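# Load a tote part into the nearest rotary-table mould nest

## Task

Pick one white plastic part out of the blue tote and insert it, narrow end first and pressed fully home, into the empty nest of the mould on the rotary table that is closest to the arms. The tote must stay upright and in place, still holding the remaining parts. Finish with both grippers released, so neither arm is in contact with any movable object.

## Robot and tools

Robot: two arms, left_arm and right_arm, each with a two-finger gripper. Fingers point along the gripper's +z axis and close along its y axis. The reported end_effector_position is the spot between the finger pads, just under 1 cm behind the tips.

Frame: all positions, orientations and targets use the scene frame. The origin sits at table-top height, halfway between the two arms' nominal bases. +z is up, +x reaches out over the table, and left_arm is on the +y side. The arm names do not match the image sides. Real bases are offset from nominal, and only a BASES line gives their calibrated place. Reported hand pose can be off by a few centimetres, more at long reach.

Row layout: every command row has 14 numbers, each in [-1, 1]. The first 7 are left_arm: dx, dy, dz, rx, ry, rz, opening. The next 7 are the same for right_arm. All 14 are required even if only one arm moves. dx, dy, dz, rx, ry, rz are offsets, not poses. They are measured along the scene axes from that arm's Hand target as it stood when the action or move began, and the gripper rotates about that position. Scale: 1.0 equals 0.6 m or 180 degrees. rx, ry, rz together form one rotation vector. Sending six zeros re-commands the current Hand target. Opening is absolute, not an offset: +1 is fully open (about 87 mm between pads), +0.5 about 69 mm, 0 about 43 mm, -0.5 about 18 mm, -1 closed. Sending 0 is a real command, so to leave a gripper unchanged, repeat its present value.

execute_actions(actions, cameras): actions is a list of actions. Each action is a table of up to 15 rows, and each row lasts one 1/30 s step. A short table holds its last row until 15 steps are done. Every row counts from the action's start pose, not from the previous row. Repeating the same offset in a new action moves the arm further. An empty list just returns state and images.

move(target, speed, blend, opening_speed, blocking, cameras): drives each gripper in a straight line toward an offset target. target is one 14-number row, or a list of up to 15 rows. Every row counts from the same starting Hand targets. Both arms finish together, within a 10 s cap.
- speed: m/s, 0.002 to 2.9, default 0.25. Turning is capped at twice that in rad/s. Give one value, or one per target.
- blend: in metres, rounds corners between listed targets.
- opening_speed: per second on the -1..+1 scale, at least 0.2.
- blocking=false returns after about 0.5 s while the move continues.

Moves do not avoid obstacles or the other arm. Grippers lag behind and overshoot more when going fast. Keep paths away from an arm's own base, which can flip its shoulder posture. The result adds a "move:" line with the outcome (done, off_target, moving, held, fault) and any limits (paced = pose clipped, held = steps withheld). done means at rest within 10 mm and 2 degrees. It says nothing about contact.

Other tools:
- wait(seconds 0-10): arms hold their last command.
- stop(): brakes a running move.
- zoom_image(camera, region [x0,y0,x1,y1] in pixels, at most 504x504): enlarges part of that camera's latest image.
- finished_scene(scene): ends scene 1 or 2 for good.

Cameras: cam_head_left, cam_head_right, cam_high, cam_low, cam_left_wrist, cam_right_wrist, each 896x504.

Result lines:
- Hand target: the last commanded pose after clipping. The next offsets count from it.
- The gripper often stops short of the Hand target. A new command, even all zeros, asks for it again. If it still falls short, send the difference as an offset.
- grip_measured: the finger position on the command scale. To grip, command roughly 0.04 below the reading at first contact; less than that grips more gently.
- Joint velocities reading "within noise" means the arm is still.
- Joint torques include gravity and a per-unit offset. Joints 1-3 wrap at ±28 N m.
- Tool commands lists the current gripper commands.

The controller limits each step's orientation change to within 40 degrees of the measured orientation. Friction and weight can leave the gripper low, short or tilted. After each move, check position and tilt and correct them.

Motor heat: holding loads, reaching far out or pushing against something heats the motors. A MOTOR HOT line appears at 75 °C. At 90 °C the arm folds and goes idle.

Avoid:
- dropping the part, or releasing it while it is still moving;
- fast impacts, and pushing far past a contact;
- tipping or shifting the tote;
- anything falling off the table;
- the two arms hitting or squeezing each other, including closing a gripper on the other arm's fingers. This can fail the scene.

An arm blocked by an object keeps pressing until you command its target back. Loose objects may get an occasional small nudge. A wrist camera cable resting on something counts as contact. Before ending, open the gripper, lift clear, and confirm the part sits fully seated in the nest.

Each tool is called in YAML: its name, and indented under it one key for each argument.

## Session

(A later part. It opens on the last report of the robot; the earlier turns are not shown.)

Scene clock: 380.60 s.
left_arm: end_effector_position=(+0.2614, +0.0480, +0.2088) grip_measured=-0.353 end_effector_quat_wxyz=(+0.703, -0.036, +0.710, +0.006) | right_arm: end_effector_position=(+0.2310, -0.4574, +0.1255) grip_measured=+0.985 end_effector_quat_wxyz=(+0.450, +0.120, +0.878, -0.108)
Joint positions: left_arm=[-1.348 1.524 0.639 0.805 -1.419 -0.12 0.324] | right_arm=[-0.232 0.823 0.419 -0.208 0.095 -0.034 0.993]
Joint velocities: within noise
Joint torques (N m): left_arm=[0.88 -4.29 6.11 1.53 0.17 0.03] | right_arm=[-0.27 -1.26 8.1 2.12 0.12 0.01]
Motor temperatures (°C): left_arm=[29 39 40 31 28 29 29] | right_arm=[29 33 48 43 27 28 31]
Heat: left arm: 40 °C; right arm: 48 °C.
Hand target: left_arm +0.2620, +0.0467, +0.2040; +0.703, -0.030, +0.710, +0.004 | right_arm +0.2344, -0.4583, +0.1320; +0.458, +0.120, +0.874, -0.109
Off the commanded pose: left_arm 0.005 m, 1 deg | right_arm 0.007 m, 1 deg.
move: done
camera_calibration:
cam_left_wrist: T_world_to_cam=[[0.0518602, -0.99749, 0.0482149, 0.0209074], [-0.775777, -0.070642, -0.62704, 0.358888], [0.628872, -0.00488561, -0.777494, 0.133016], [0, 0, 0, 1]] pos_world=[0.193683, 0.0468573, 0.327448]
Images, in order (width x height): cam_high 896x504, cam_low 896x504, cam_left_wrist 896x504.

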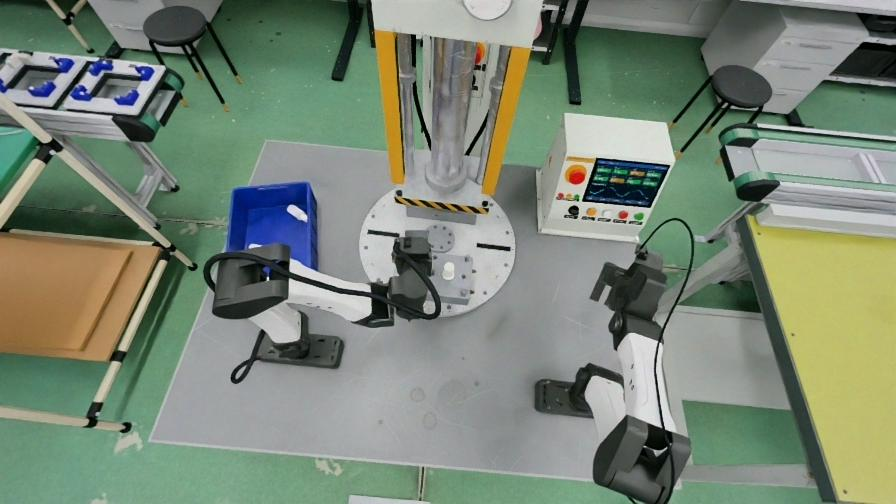

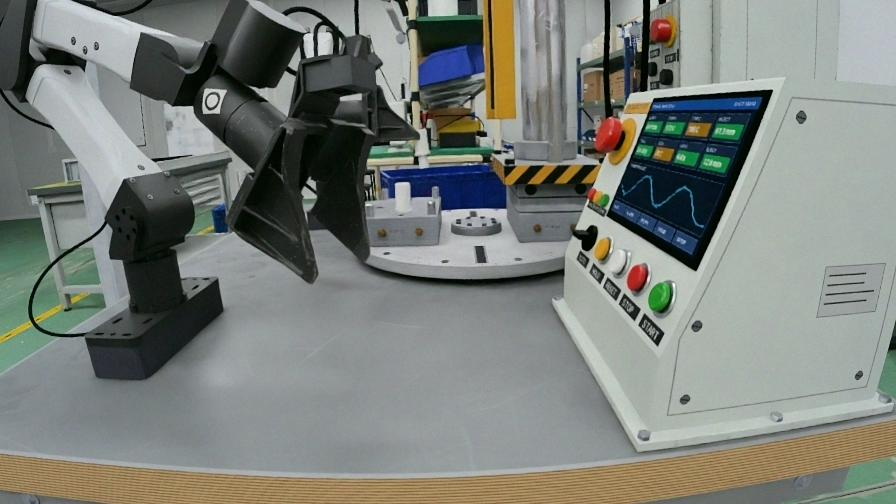

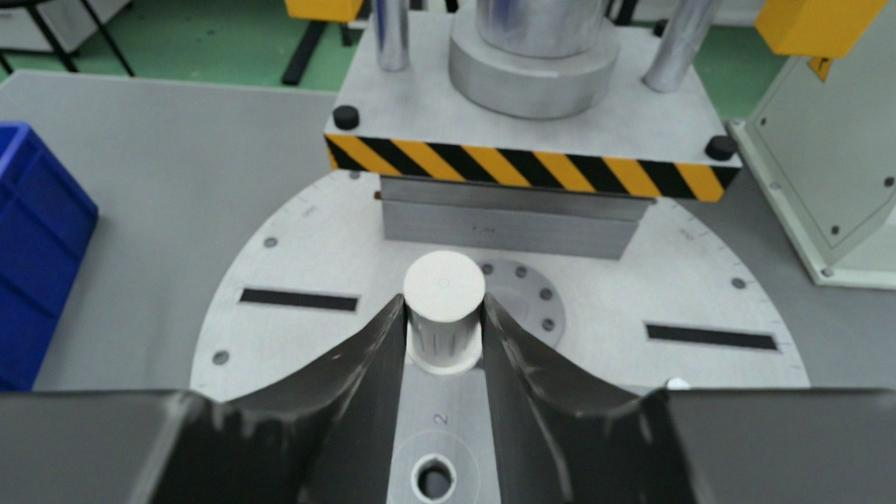

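move:
  target:
    - [-0.029,-0.006,-0.02,0,0.0067,0.003,-0.55,0,0,0,0,0,0,1]
    - [-0.029,-0.006,-0.078,0,0.0067,0.003,-0.55,0,0,0,0,0,0,1]
  speed: 0.1
  cameras: ["cam_left_wrist","cam_low","cam_high"]

zoom_image:
  camera: "cam_low"
  region: [340, 120, 460, 240]

zoom_image:
  camera: "cam_left_wrist"
  region: [340, 240, 560, 504]

Scene clock: 397.40 s.
left_arm: end_effector_position=(+0.2459, +0.0415, +0.1602) grip_measured=-0.353 end_effector_quat_wxyz=(+0.696, -0.031, +0.717, +0.003) | right_arm: end_effector_position=(+0.2310, -0.4574, +0.1255) grip_measured=+0.985 end_effector_quat_wxyz=(+0.450, +0.120, +0.878, -0.108)
Joint positions: left_arm=[-1.402 1.645 0.595 0.78 -1.458 -0.307 0.324] | right_arm=[-0.232 0.823 0.419 -0.208 0.095 -0.034 0.993]
Joint velocities: within noise
Joint torques (N m): left_arm=[0.36 -4.96 6.23 1.25 -0.23 -0.12] | right_arm=[-0.35 -1.2 8.06 2.14 0.06 0.04]
Motor temperatures (°C): left_arm=[29 38 40 32 28 29 29] | right_arm=[29 33 48 43 27 28 31]
Heat: left arm: 40 °C; right arm: 48 °C.
Hand target: left_arm +0.2446, +0.0432, +0.1573; +0.696, -0.034, +0.717, +0.008 | right_arm +0.2344, -0.4583, +0.1320; +0.458, +0.120, +0.874, -0.109
Off the commanded pose: left_arm 0.004 m, 1 deg | right_arm 0.007 m, 1 deg.
move: done
camera_calibration:
cam_left_wrist: T_world_to_cam=[[0.0409762, -0.998139, 0.0451664, 0.0208037], [-0.78775, -0.0600804, -0.613058, 0.316136], [0.61463, -0.0104591, -0.788746, 0.110426], [0, 0, 0, 1]] pos_world=[0.180312, 0.0409135, 0.279968]
Images, in order (width x height): cam_high 896x504, cam_low 896x504, cam_left_wrist 896x504.

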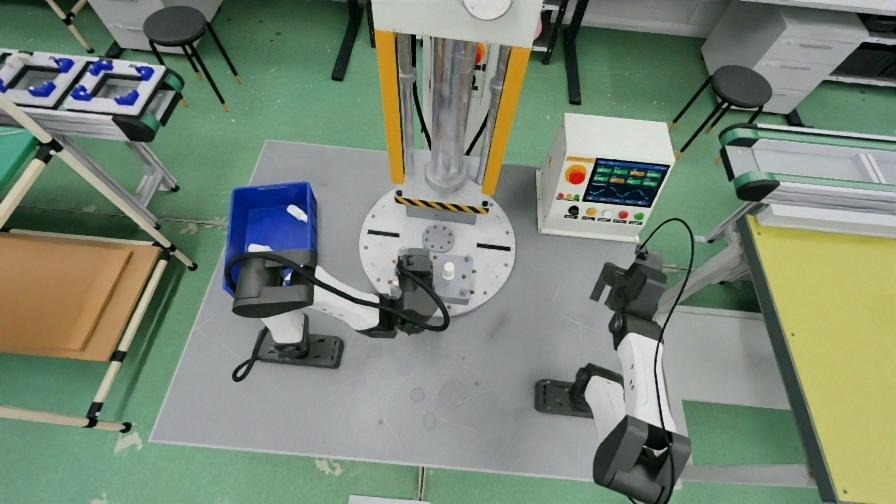

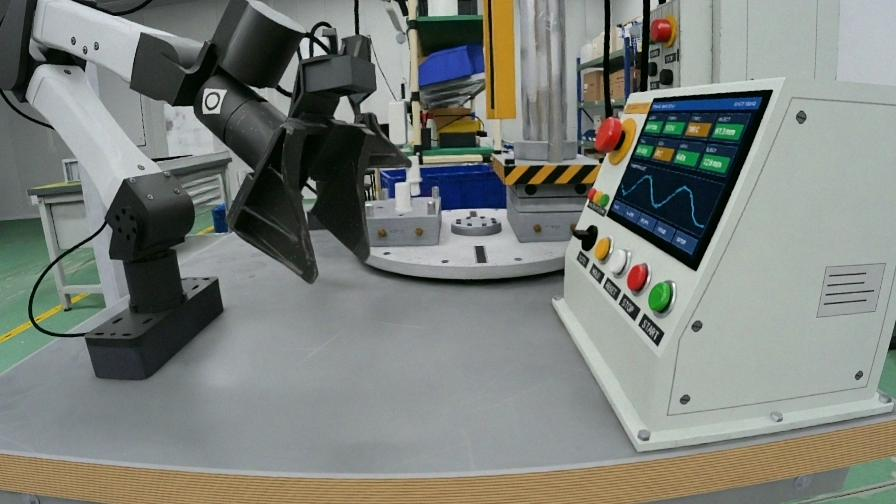

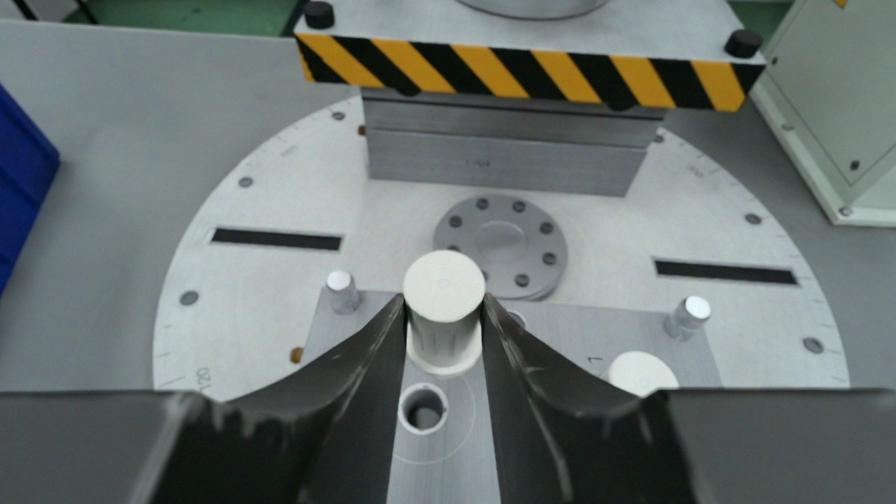

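Scaled by 4.200 from the camera's 896x504 image, which has a finer 1280x720 frame.

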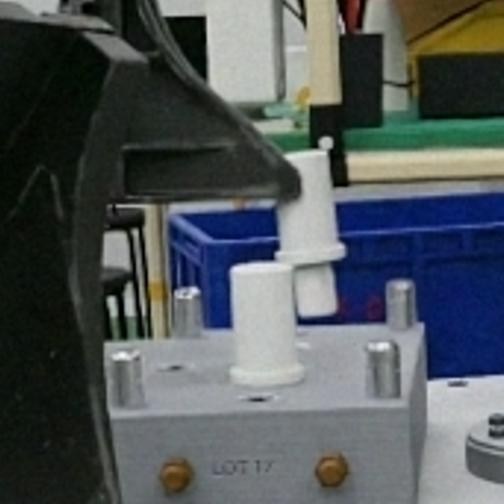

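Scaled by 1.909 from the camera's 896x504 image, which has a finer 1280x720 frame.

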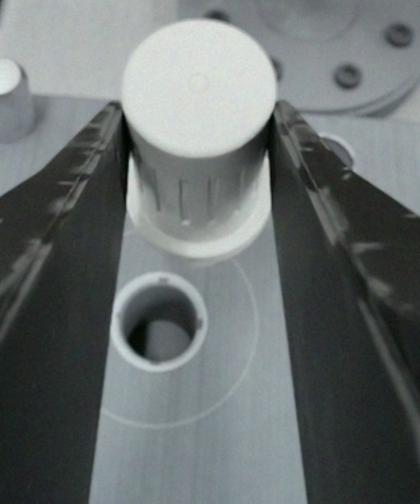

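move:
  target:
    - [-0.0215,0.008,0,0.011,0.011,0,-0.55,0,0,0,0,0,0,1]
  speed: 0.08
  cameras: ["cam_left_wrist","cam_low"]

zoom_image:
  camera: "cam_low"
  region: [370, 140, 450, 240]

zoom_image:
  camera: "cam_left_wrist"
  region: [340, 240, 560, 504]

Scene clock: 428.27 s.
left_arm: end_effector_position=(+0.2329, +0.0518, +0.1456) grip_measured=-0.353 end_effector_quat_wxyz=(+0.688, +0.000, +0.725, +0.030) | right_arm: end_effector_position=(+0.2310, -0.4574, +0.1255) grip_measured=+0.985 end_effector_quat_wxyz=(+0.450, +0.120, +0.878, -0.108)
Joint positions: left_arm=[-1.44 1.609 0.617 0.395 -1.48 -0.551 0.324] | right_arm=[-0.232 0.823 0.419 -0.208 0.095 -0.034 0.993]
Joint velocities: within noise
Joint torques (N m): left_arm=[0.24 -7.23 8.51 1.08 -0.39 -0.12] | right_arm=[-0.39 -1.31 8.1 2.14 0.09 0.01]
Motor temperatures (°C): left_arm=[29 36 41 32 28 29 30] | right_arm=[29 33 49 43 27 28 31]
Heat: left arm: 41 °C; right arm: 49 °C.
Hand target: left_arm +0.2317, +0.0479, +0.1572; +0.684, -0.021, +0.729, +0.021 | right_arm +0.2344, -0.4583, +0.1320; +0.458, +0.120, +0.874, -0.109
Off the commanded pose: left_arm 0.012 m, 3 deg | right_arm 0.007 m, 1 deg.
move: off_target (left_arm)
camera_calibration:
cam_left_wrist: T_world_to_cam=[[0.0330351, -0.998783, -0.0366224, 0.0460809], [-0.803052, -0.00471169, -0.595891, 0.295727], [0.594993, 0.049095, -0.80223, 0.1105], [0, 0, 0, 1]] pos_world=[0.170215, 0.0419932, 0.266555]
Images, in order (width x height): cam_low 896x504, cam_left_wrist 896x504.

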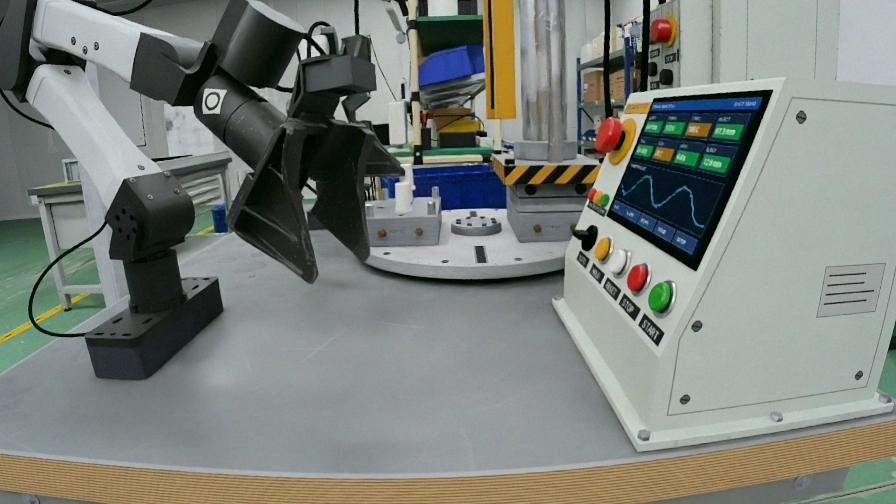

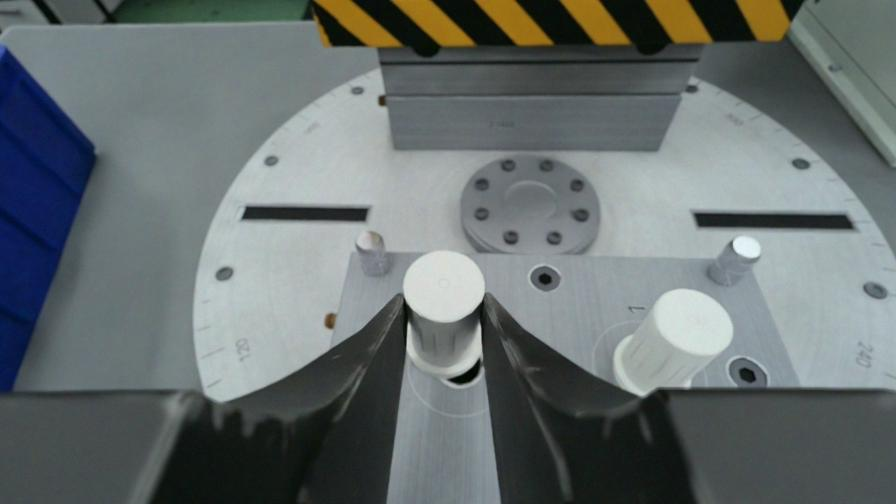

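Scaled by 5.040 from the camera's 896x504 image, which has a finer 1280x720 frame.

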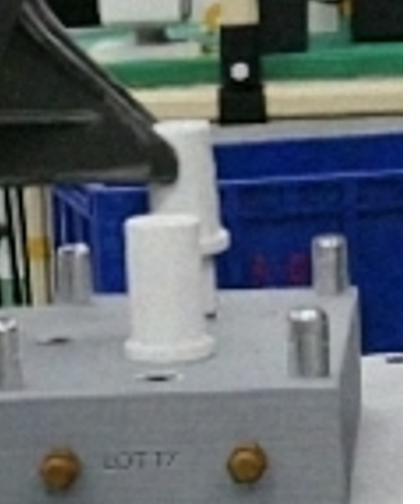

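Scaled by 1.909 from the camera's 896x504 image, which has a finer 1280x720 frame.

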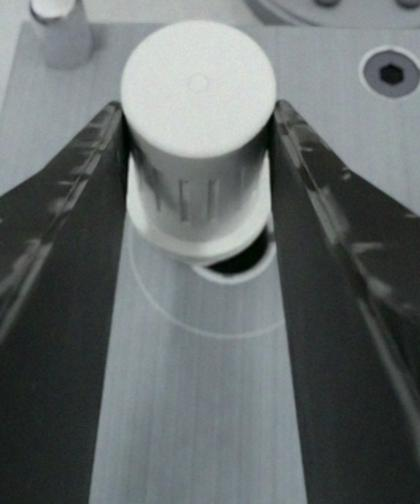

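move:
  target:
    - [0,0,0.03,0,0,0,-0.55,0,0,0,0,0,0,1]
    - [-0.0015,-0.0067,0.017,-0.011,0.003,-0.03,-0.55,0,0,0,0,0,0,1]
  speed: 0.08
  cameras: ["cam_left_wrist","cam_low"]

zoom_image:
  camera: "cam_low"
  region: [370, 140, 450, 240]

zoom_image:
  camera: "cam_left_wrist"
  region: [340, 240, 560, 504]

Scene clock: 455.23 s.
left_arm: end_effector_position=(+0.2309, +0.0436, +0.1624) grip_measured=-0.353 end_effector_quat_wxyz=(+0.678, +0.009, +0.735, -0.009) | right_arm: end_effector_position=(+0.2310, -0.4574, +0.1255) grip_measured=+0.985 end_effector_quat_wxyz=(+0.450, +0.120, +0.878, -0.108)
Joint positions: left_arm=[-1.44 1.522 0.615 0.398 -1.407 -0.504 0.324] | right_arm=[-0.232 0.823 0.419 -0.208 0.095 -0.034 0.993]
Joint velocities: within noise
Joint torques (N m): left_arm=[0.76 -6.91 6 1.52 -0.15 0.02] | right_arm=[-0.32 -1.39 8.02 2.14 0.09 0.01]
Motor temperatures (°C): left_arm=[29 38 42 32 28 29 30] | right_arm=[29 33 49 43 27 28 31]
Heat: left arm: 42 °C; right arm: 49 °C.
Hand target: left_arm +0.2308, +0.0440, +0.1674; +0.680, +0.001, +0.733, -0.024 | right_arm +0.2344, -0.4583, +0.1320; +0.458, +0.120, +0.874, -0.109
Off the commanded pose: left_arm 0.005 m, 2 deg | right_arm 0.007 m, 1 deg.
move: done
camera_calibration:
cam_left_wrist: T_world_to_cam=[[-0.0324685, -0.999437, 0.00849901, 0.0464506], [-0.818908, 0.0217266, -0.573513, 0.303062], [0.573005, -0.025581, -0.819152, 0.136637], [0, 0, 0, 1]] pos_world=[0.171394, 0.0433352, 0.285342]
Images, in order (width x height): cam_low 896x504, cam_left_wrist 896x504.

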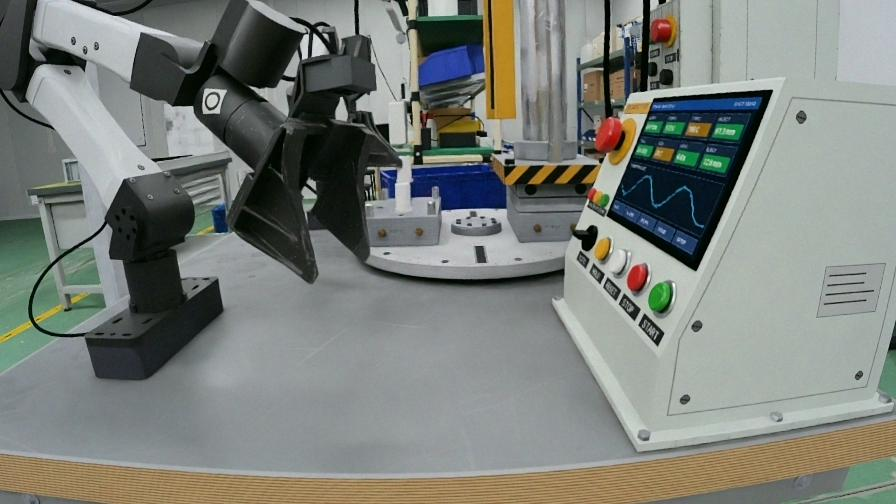

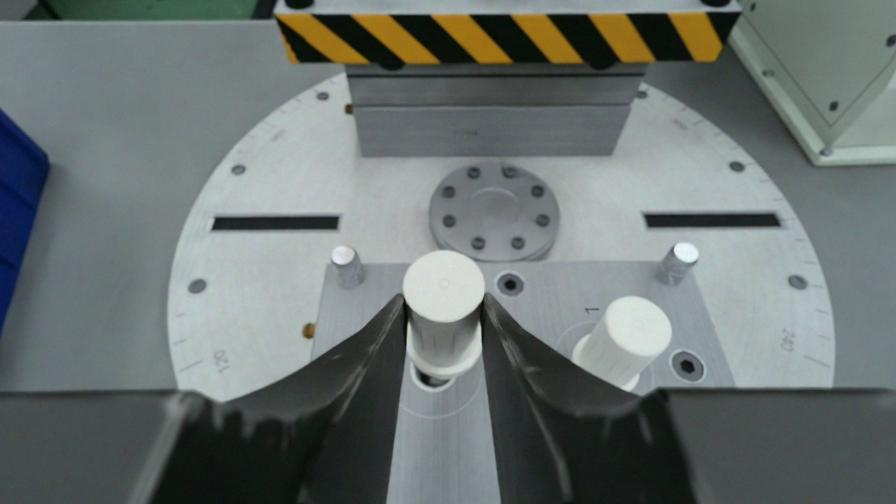

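Scaled by 5.040 from the camera's 896x504 image, which has a finer 1280x720 frame.

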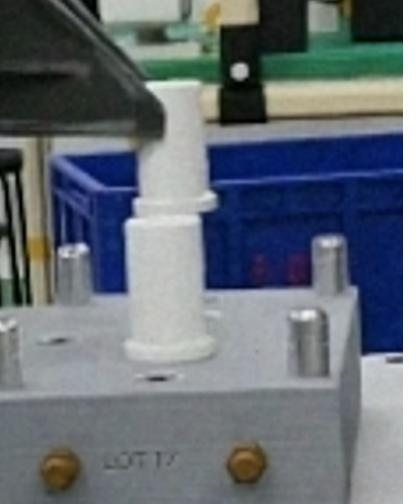

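Scaled by 1.909 from the camera's 896x504 image, which has a finer 1280x720 frame.

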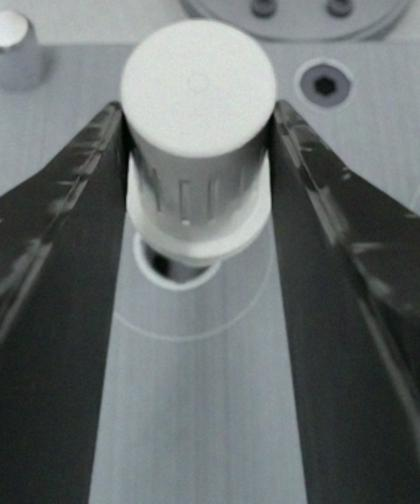

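move:
  target:
    - [0.0035,0.0075,-0.02,0,0,0,-0.55,0,0,0,0,0,0,1]
  speed: 0.06
  cameras: ["cam_left_wrist","cam_low"]

zoom_image:
  camera: "cam_low"
  region: [370, 140, 450, 240]

zoom_image:
  camera: "cam_left_wrist"
  region: [340, 240, 560, 504]

Scene clock: 467.50 s.
left_arm: end_effector_position=(+0.2304, +0.0466, +0.1575) grip_measured=-0.353 end_effector_quat_wxyz=(+0.680, +0.003, +0.733, -0.023) | right_arm: end_effector_position=(+0.2310, -0.4574, +0.1255) grip_measured=+0.985 end_effector_quat_wxyz=(+0.450, +0.120, +0.878, -0.108)
Joint positions: left_arm=[-1.44 1.522 0.562 0.517 -1.398 -0.465 0.324] | right_arm=[-0.232 0.823 0.419 -0.208 0.095 -0.034 0.993]
Joint velocities: within noise
Joint torques (N m): left_arm=[1.55 -4.81 5.83 1.53 -0.1 -0.01] | right_arm=[-0.31 -1.25 8.18 2.11 0.09 0.01]
Motor temperatures (°C): left_arm=[29 38 41 33 28 29 30] | right_arm=[29 33 49 43 27 28 31]
Heat: left arm: 41 °C; right arm: 49 °C.
Hand target: left_arm +0.2329, +0.0484, +0.1555; +0.680, +0.001, +0.733, -0.024 | right_arm +0.2344, -0.4583, +0.1320; +0.458, +0.120, +0.874, -0.109
Off the commanded pose: left_arm 0.004 m, 0 deg | right_arm 0.007 m, 1 deg.
move: done
camera_calibration:
cam_left_wrist: T_world_to_cam=[[-0.0430721, -0.998443, 0.0354498, 0.0476021], [-0.815669, 0.0146536, -0.578334, 0.300134], [0.576914, -0.0538253, -0.81503, 0.132861], [0, 0, 0, 1]] pos_world=[0.170211, 0.0502813, 0.280176]
Images, in order (width x height): cam_low 896x504, cam_left_wrist 896x504.

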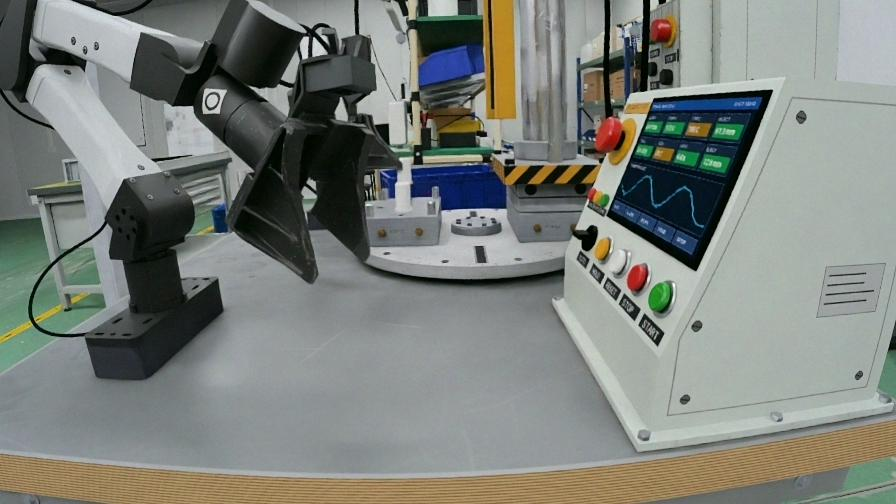

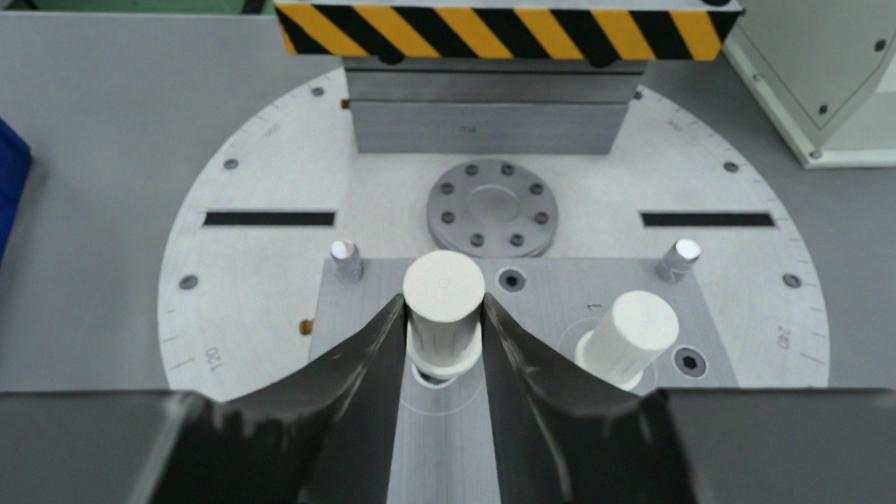

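Scaled by 5.040 from the camera's 896x504 image, which has a finer 1280x720 frame.

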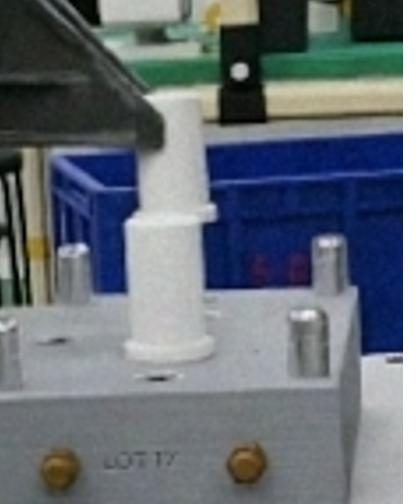

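Scaled by 1.909 from the camera's 896x504 image, which has a finer 1280x720 frame.

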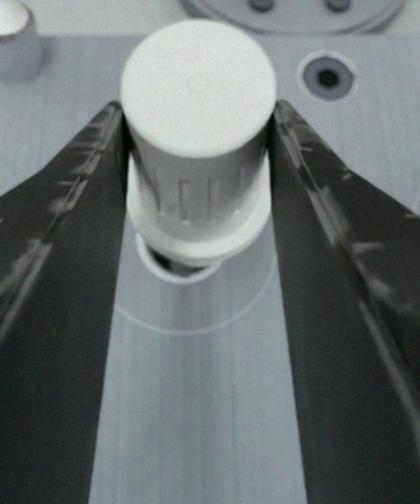

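move:
  target:
    - [0.0075,0.004,-0.006,0.009,0,0,-0.55,0,0,0,0,0,0,1]
    - [0.0075,0.004,-0.018,0.009,0,0,-0.55,0,0,0,0,0,0,1]
  speed: 0.06
  cameras: ["cam_left_wrist","cam_low"]

zoom_image:
  camera: "cam_low"
  region: [370, 140, 450, 240]

zoom_image:
  camera: "cam_left_wrist"
  region: [340, 240, 560, 504]

Scene clock: 483.00 s.
left_arm: end_effector_position=(+0.2358, +0.0494, +0.1505) grip_measured=-0.353 end_effector_quat_wxyz=(+0.681, +0.007, +0.732, -0.016) | right_arm: end_effector_position=(+0.2310, -0.4574, +0.1255) grip_measured=+0.985 end_effector_quat_wxyz=(+0.450, +0.120, +0.878, -0.108)
Joint positions: left_arm=[-1.42 1.552 0.534 0.621 -1.385 -0.404 0.324] | right_arm=[-0.232 0.823 0.419 -0.208 0.095 -0.034 0.993]
Joint velocities: within noise
Joint torques (N m): left_arm=[1.32 -3.88 5.48 1.56 -0.06 0.02] | right_arm=[-0.47 -1.21 8.18 2.13 0.09 0.01]
Motor temperatures (°C): left_arm=[29 37 41 33 28 29 30] | right_arm=[29 33 49 43 27 28 31]
Heat: left arm: 41 °C; right arm: 49 °C.
Hand target: left_arm +0.2375, +0.0508, +0.1446; +0.680, +0.011, +0.733, -0.014 | right_arm +0.2344, -0.4583, +0.1320; +0.458, +0.120, +0.874, -0.109
Off the commanded pose: left_arm 0.006 m, 0 deg | right_arm 0.007 m, 1 deg.
move: done
camera_calibration:
cam_left_wrist: T_world_to_cam=[[-0.0399065, -0.99899, 0.0206553, 0.0522567], [-0.814314, 0.0205359, -0.580061, 0.299984], [0.579051, -0.0399681, -0.814311, 0.122864], [0, 0, 0, 1]] pos_world=[0.175222, 0.0509541, 0.272979]
Images, in order (width x height): cam_low 896x504, cam_left_wrist 896x504.

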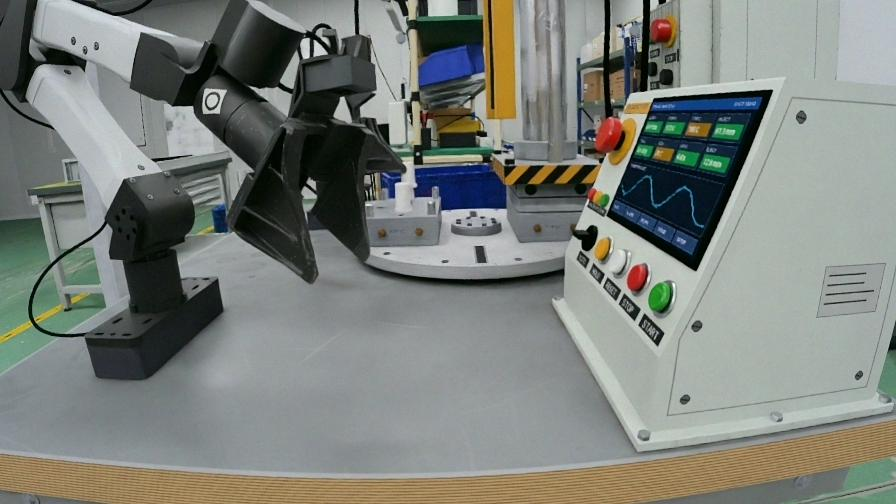

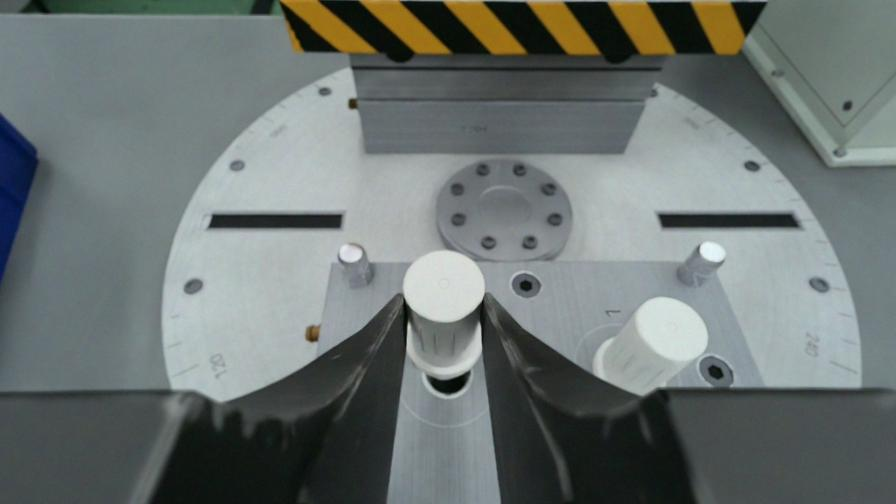

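Scaled by 5.040 from the camera's 896x504 image, which has a finer 1280x720 frame.

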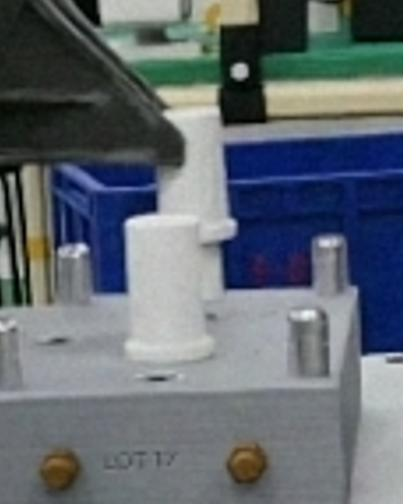

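Scaled by 1.909 from the camera's 896x504 image, which has a finer 1280x720 frame.

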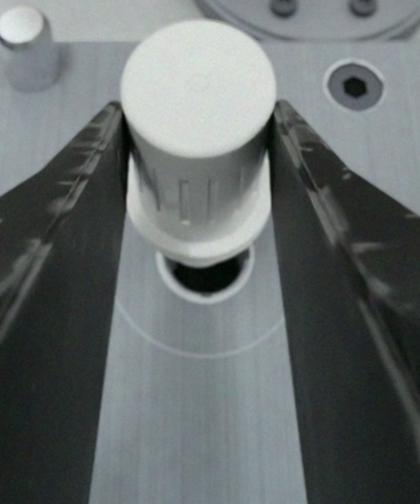

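move:
  target:
    - [-0.0085,-0.0015,-0.002,0,0,0,-0.55,0,0,0,0,0,0,1]
  speed: 0.05
  cameras: ["cam_left_wrist","cam_low"]

zoom_image:
  camera: "cam_low"
  region: [370, 140, 450, 240]

zoom_image:
  camera: "cam_left_wrist"
  region: [340, 240, 560, 504]

Scene clock: 496.17 s.
left_arm: end_effector_position=(+0.2347, +0.0482, +0.1504) grip_measured=-0.353 end_effector_quat_wxyz=(+0.681, +0.005, +0.732, -0.020) | right_arm: end_effector_position=(+0.2310, -0.4574, +0.1255) grip_measured=+0.985 end_effector_quat_wxyz=(+0.450, +0.120, +0.878, -0.108)
Joint positions: left_arm=[-1.424 1.552 0.534 0.62 -1.385 -0.413 0.324] | right_arm=[-0.232 0.823 0.419 -0.208 0.095 -0.034 0.993]
Joint velocities: within noise
Joint torques (N m): left_arm=[0.01 -3.7 5.81 1.29 -0.24 -0.11] | right_arm=[-0.43 -1.31 7.98 2.12 0.07 0.03]
Motor temperatures (°C): left_arm=[29 36 41 34 28 29 30] | right_arm=[29 33 49 43 27 28 31]
Heat: left arm: 41 °C; right arm: 49 °C.
Hand target: left_arm +0.2323, +0.0499, +0.1435; +0.680, +0.011, +0.733, -0.014 | right_arm +0.2344, -0.4583, +0.1320; +0.458, +0.120, +0.874, -0.109
Off the commanded pose: left_arm 0.008 m, 1 deg | right_arm 0.007 m, 1 deg.
move: done
camera_calibration:
cam_left_wrist: T_world_to_cam=[[-0.0430282, -0.998639, 0.0294661, 0.0504886], [-0.814504, 0.0179844, -0.579879, 0.299279], [0.57856, -0.0489514, -0.81417, 0.123959], [0, 0, 0, 1]] pos_world=[0.174219, 0.0511055, 0.272982]
Images, in order (width x height): cam_low 896x504, cam_left_wrist 896x504.

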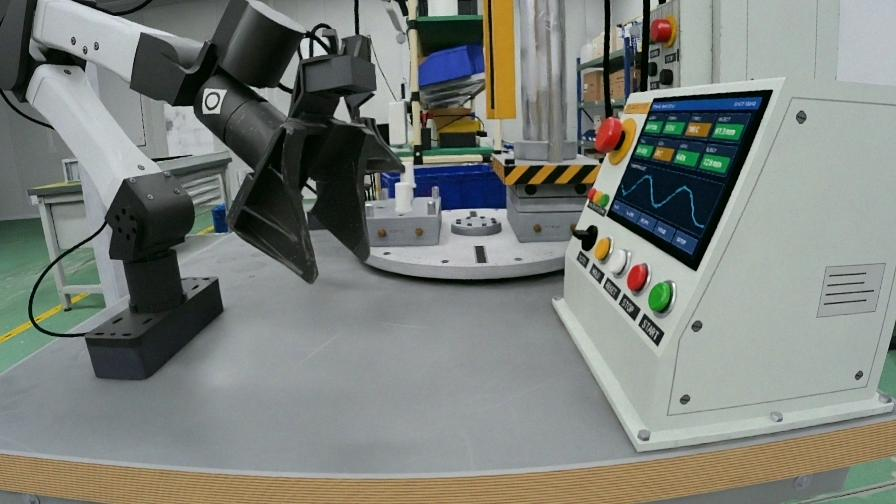

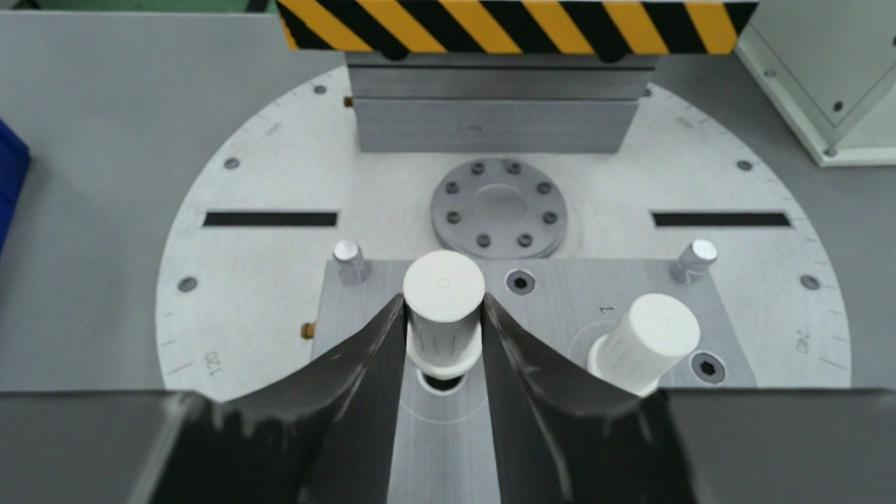

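Scaled by 5.040 from the camera's 896x504 image, which has a finer 1280x720 frame.

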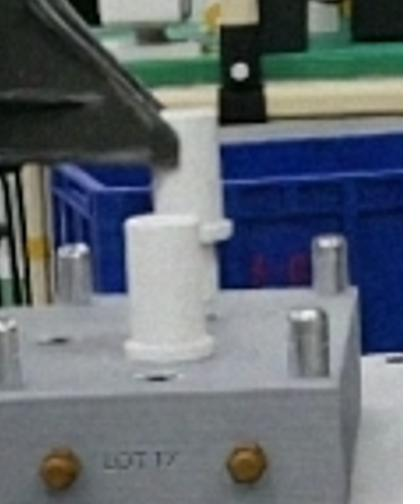

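Scaled by 1.909 from the camera's 896x504 image, which has a finer 1280x720 frame.

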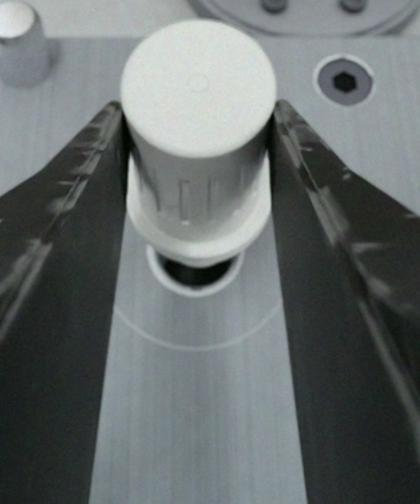

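move:
  target:
    - [-0.0008,0,-0.018,0,0,0,-0.45,0,0,0,0,0,0,1]
  speed: 0.04
  cameras: ["cam_left_wrist","cam_low"]

zoom_image:
  camera: "cam_low"
  region: [370, 140, 450, 240]

zoom_image:
  camera: "cam_left_wrist"
  region: [340, 240, 560, 504]

Scene clock: 506.73 s.
left_arm: end_effector_position=(+0.2338, +0.0487, +0.1373) grip_measured=-0.353 end_effector_quat_wxyz=(+0.679, +0.012, +0.734, -0.014) | right_arm: end_effector_position=(+0.2310, -0.4574, +0.1255) grip_measured=+0.985 end_effector_quat_wxyz=(+0.450, +0.120, +0.878, -0.108)
Joint positions: left_arm=[-1.426 1.594 0.523 0.635 -1.385 -0.434 0.324] | right_arm=[-0.232 0.823 0.419 -0.208 0.095 -0.034 0.993]
Joint velocities: within noise
Joint torques (N m): left_arm=[0.09 -4.01 5.22 1.52 -0.28 -0.11] | right_arm=[-0.29 -1.33 8.13 2.12 0.1 -0.01]
Motor temperatures (°C): left_arm=[29 36 41 34 28 29 30] | right_arm=[29 33 49 44 27 28 31]
Heat: left arm: 41 °C; right arm: 49 °C.
Hand target: left_arm +0.2319, +0.0500, +0.1326; +0.680, +0.011, +0.733, -0.014 | right_arm +0.2344, -0.4583, +0.1320; +0.458, +0.120, +0.874, -0.109
Off the commanded pose: left_arm 0.005 m, 0 deg | right_arm 0.007 m, 1 deg.
move: done
camera_calibration:
cam_left_wrist: T_world_to_cam=[[-0.0436774, -0.998982, 0.0112764, 0.053997], [-0.817861, 0.0292715, -0.574671, 0.29044], [0.573756, -0.0343227, -0.818306, 0.114688], [0, 0, 0, 1]] pos_world=[0.174095, 0.0493768, 0.260149]
Images, in order (width x height): cam_low 896x504, cam_left_wrist 896x504.

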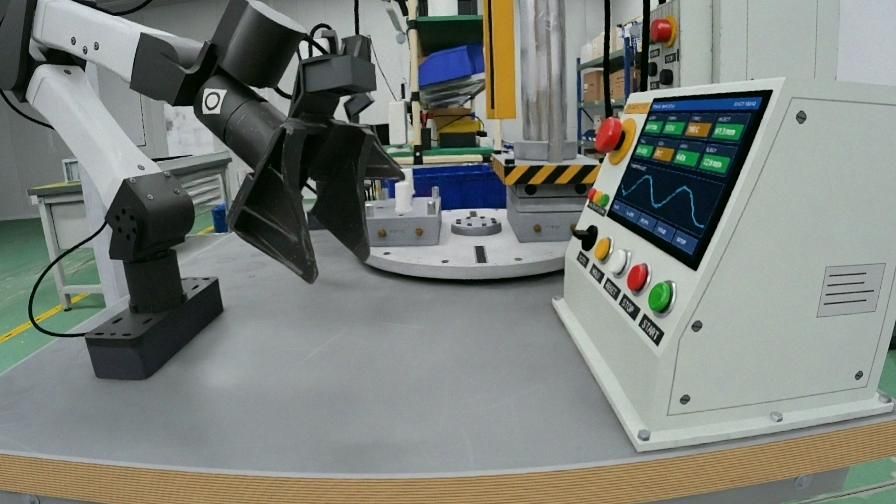

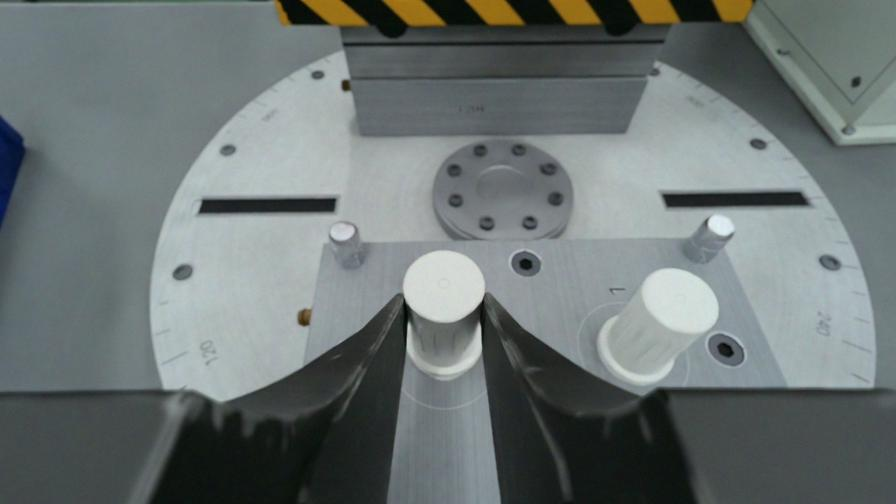

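Scaled by 5.040 from the camera's 896x504 image, which has a finer 1280x720 frame.

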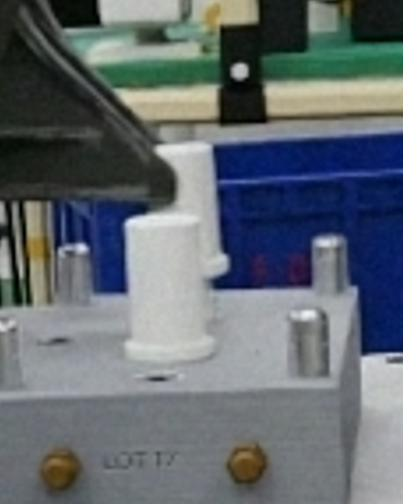

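Scaled by 1.909 from the camera's 896x504 image, which has a finer 1280x720 frame.

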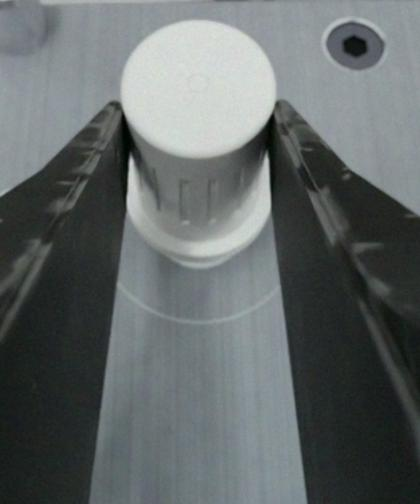

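move:
  target:
    - [0,0,-0.016,0,0,0,-0.4,0,0,0,0,0,0,1]
  speed: 0.03
  cameras: ["cam_left_wrist","cam_low"]

zoom_image:
  camera: "cam_low"
  region: [370, 140, 450, 240]

zoom_image:
  camera: "cam_left_wrist"
  region: [340, 240, 560, 504]

Scene clock: 513.00 s.
left_arm: end_effector_position=(+0.2338, +0.0484, +0.1275) grip_measured=-0.353 end_effector_quat_wxyz=(+0.678, +0.010, +0.734, -0.016) | right_arm: end_effector_position=(+0.2310, -0.4574, +0.1255) grip_measured=+0.985 end_effector_quat_wxyz=(+0.450, +0.120, +0.878, -0.108)
Joint positions: left_arm=[-1.426 1.634 0.509 0.684 -1.385 -0.443 0.324] | right_arm=[-0.232 0.823 0.419 -0.208 0.095 -0.034 0.993]
Joint velocities: within noise
Joint torques (N m): left_arm=[0.1 -4.11 5.04 1.5 -0.28 -0.05] | right_arm=[-0.27 -1.21 8.06 2.16 0.08 0.01]
Motor temperatures (°C): left_arm=[29 35 41 34 28 29 30] | right_arm=[29 33 49 44 27 28 31]
Heat: left arm: 41 °C; right arm: 49 °C.
Hand target: left_arm +0.2319, +0.0500, +0.1231; +0.680, +0.011, +0.733, -0.014 | right_arm +0.2344, -0.4583, +0.1320; +0.458, +0.120, +0.874, -0.109
Off the commanded pose: left_arm 0.005 m, 0 deg | right_arm 0.007 m, 1 deg.
move: done
camera_calibration:
cam_left_wrist: T_world_to_cam=[[-0.042893, -0.998946, 0.0163525, 0.0529834], [-0.818518, 0.025751, -0.573904, 0.285032], [0.572878, -0.0380013, -0.818759, 0.107152], [0, 0, 0, 1]] pos_world=[0.174191, 0.0496596, 0.250446]
Images, in order (width x height): cam_low 896x504, cam_left_wrist 896x504.

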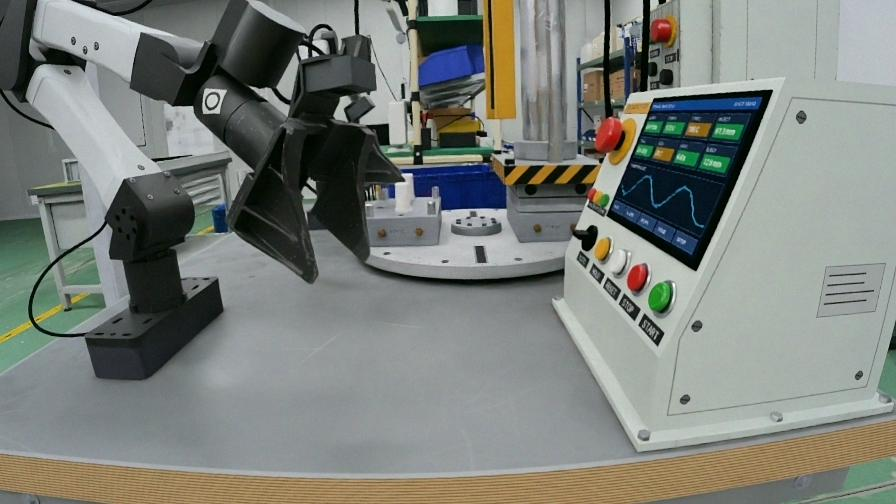

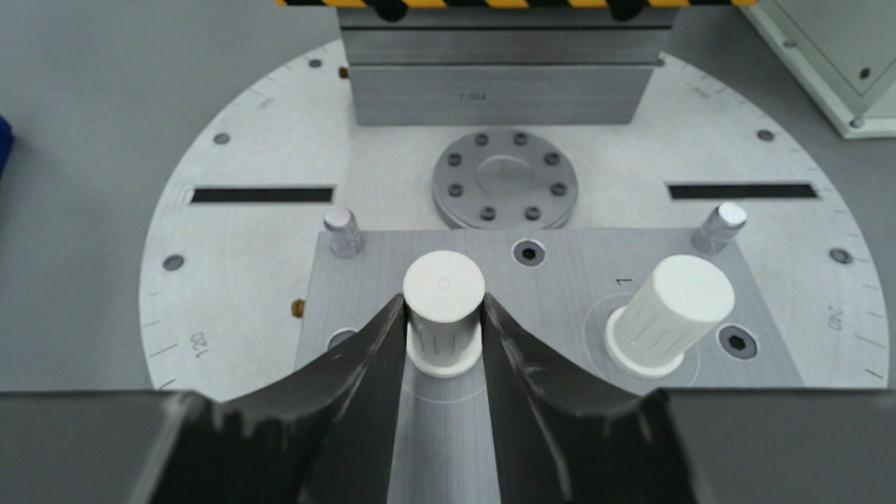

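Scaled by 5.040 from the camera's 896x504 image, which has a finer 1280x720 frame.

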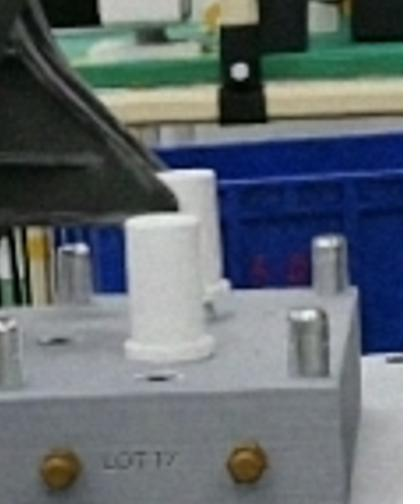

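Scaled by 1.909 from the camera's 896x504 image, which has a finer 1280x720 frame.

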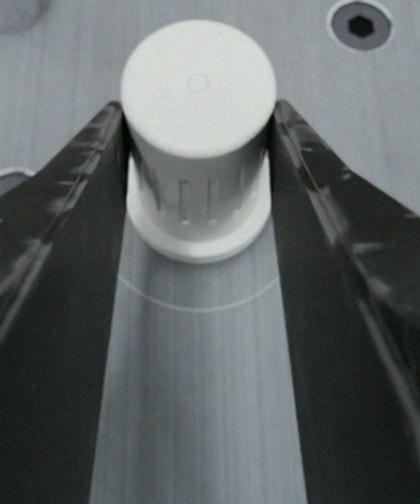

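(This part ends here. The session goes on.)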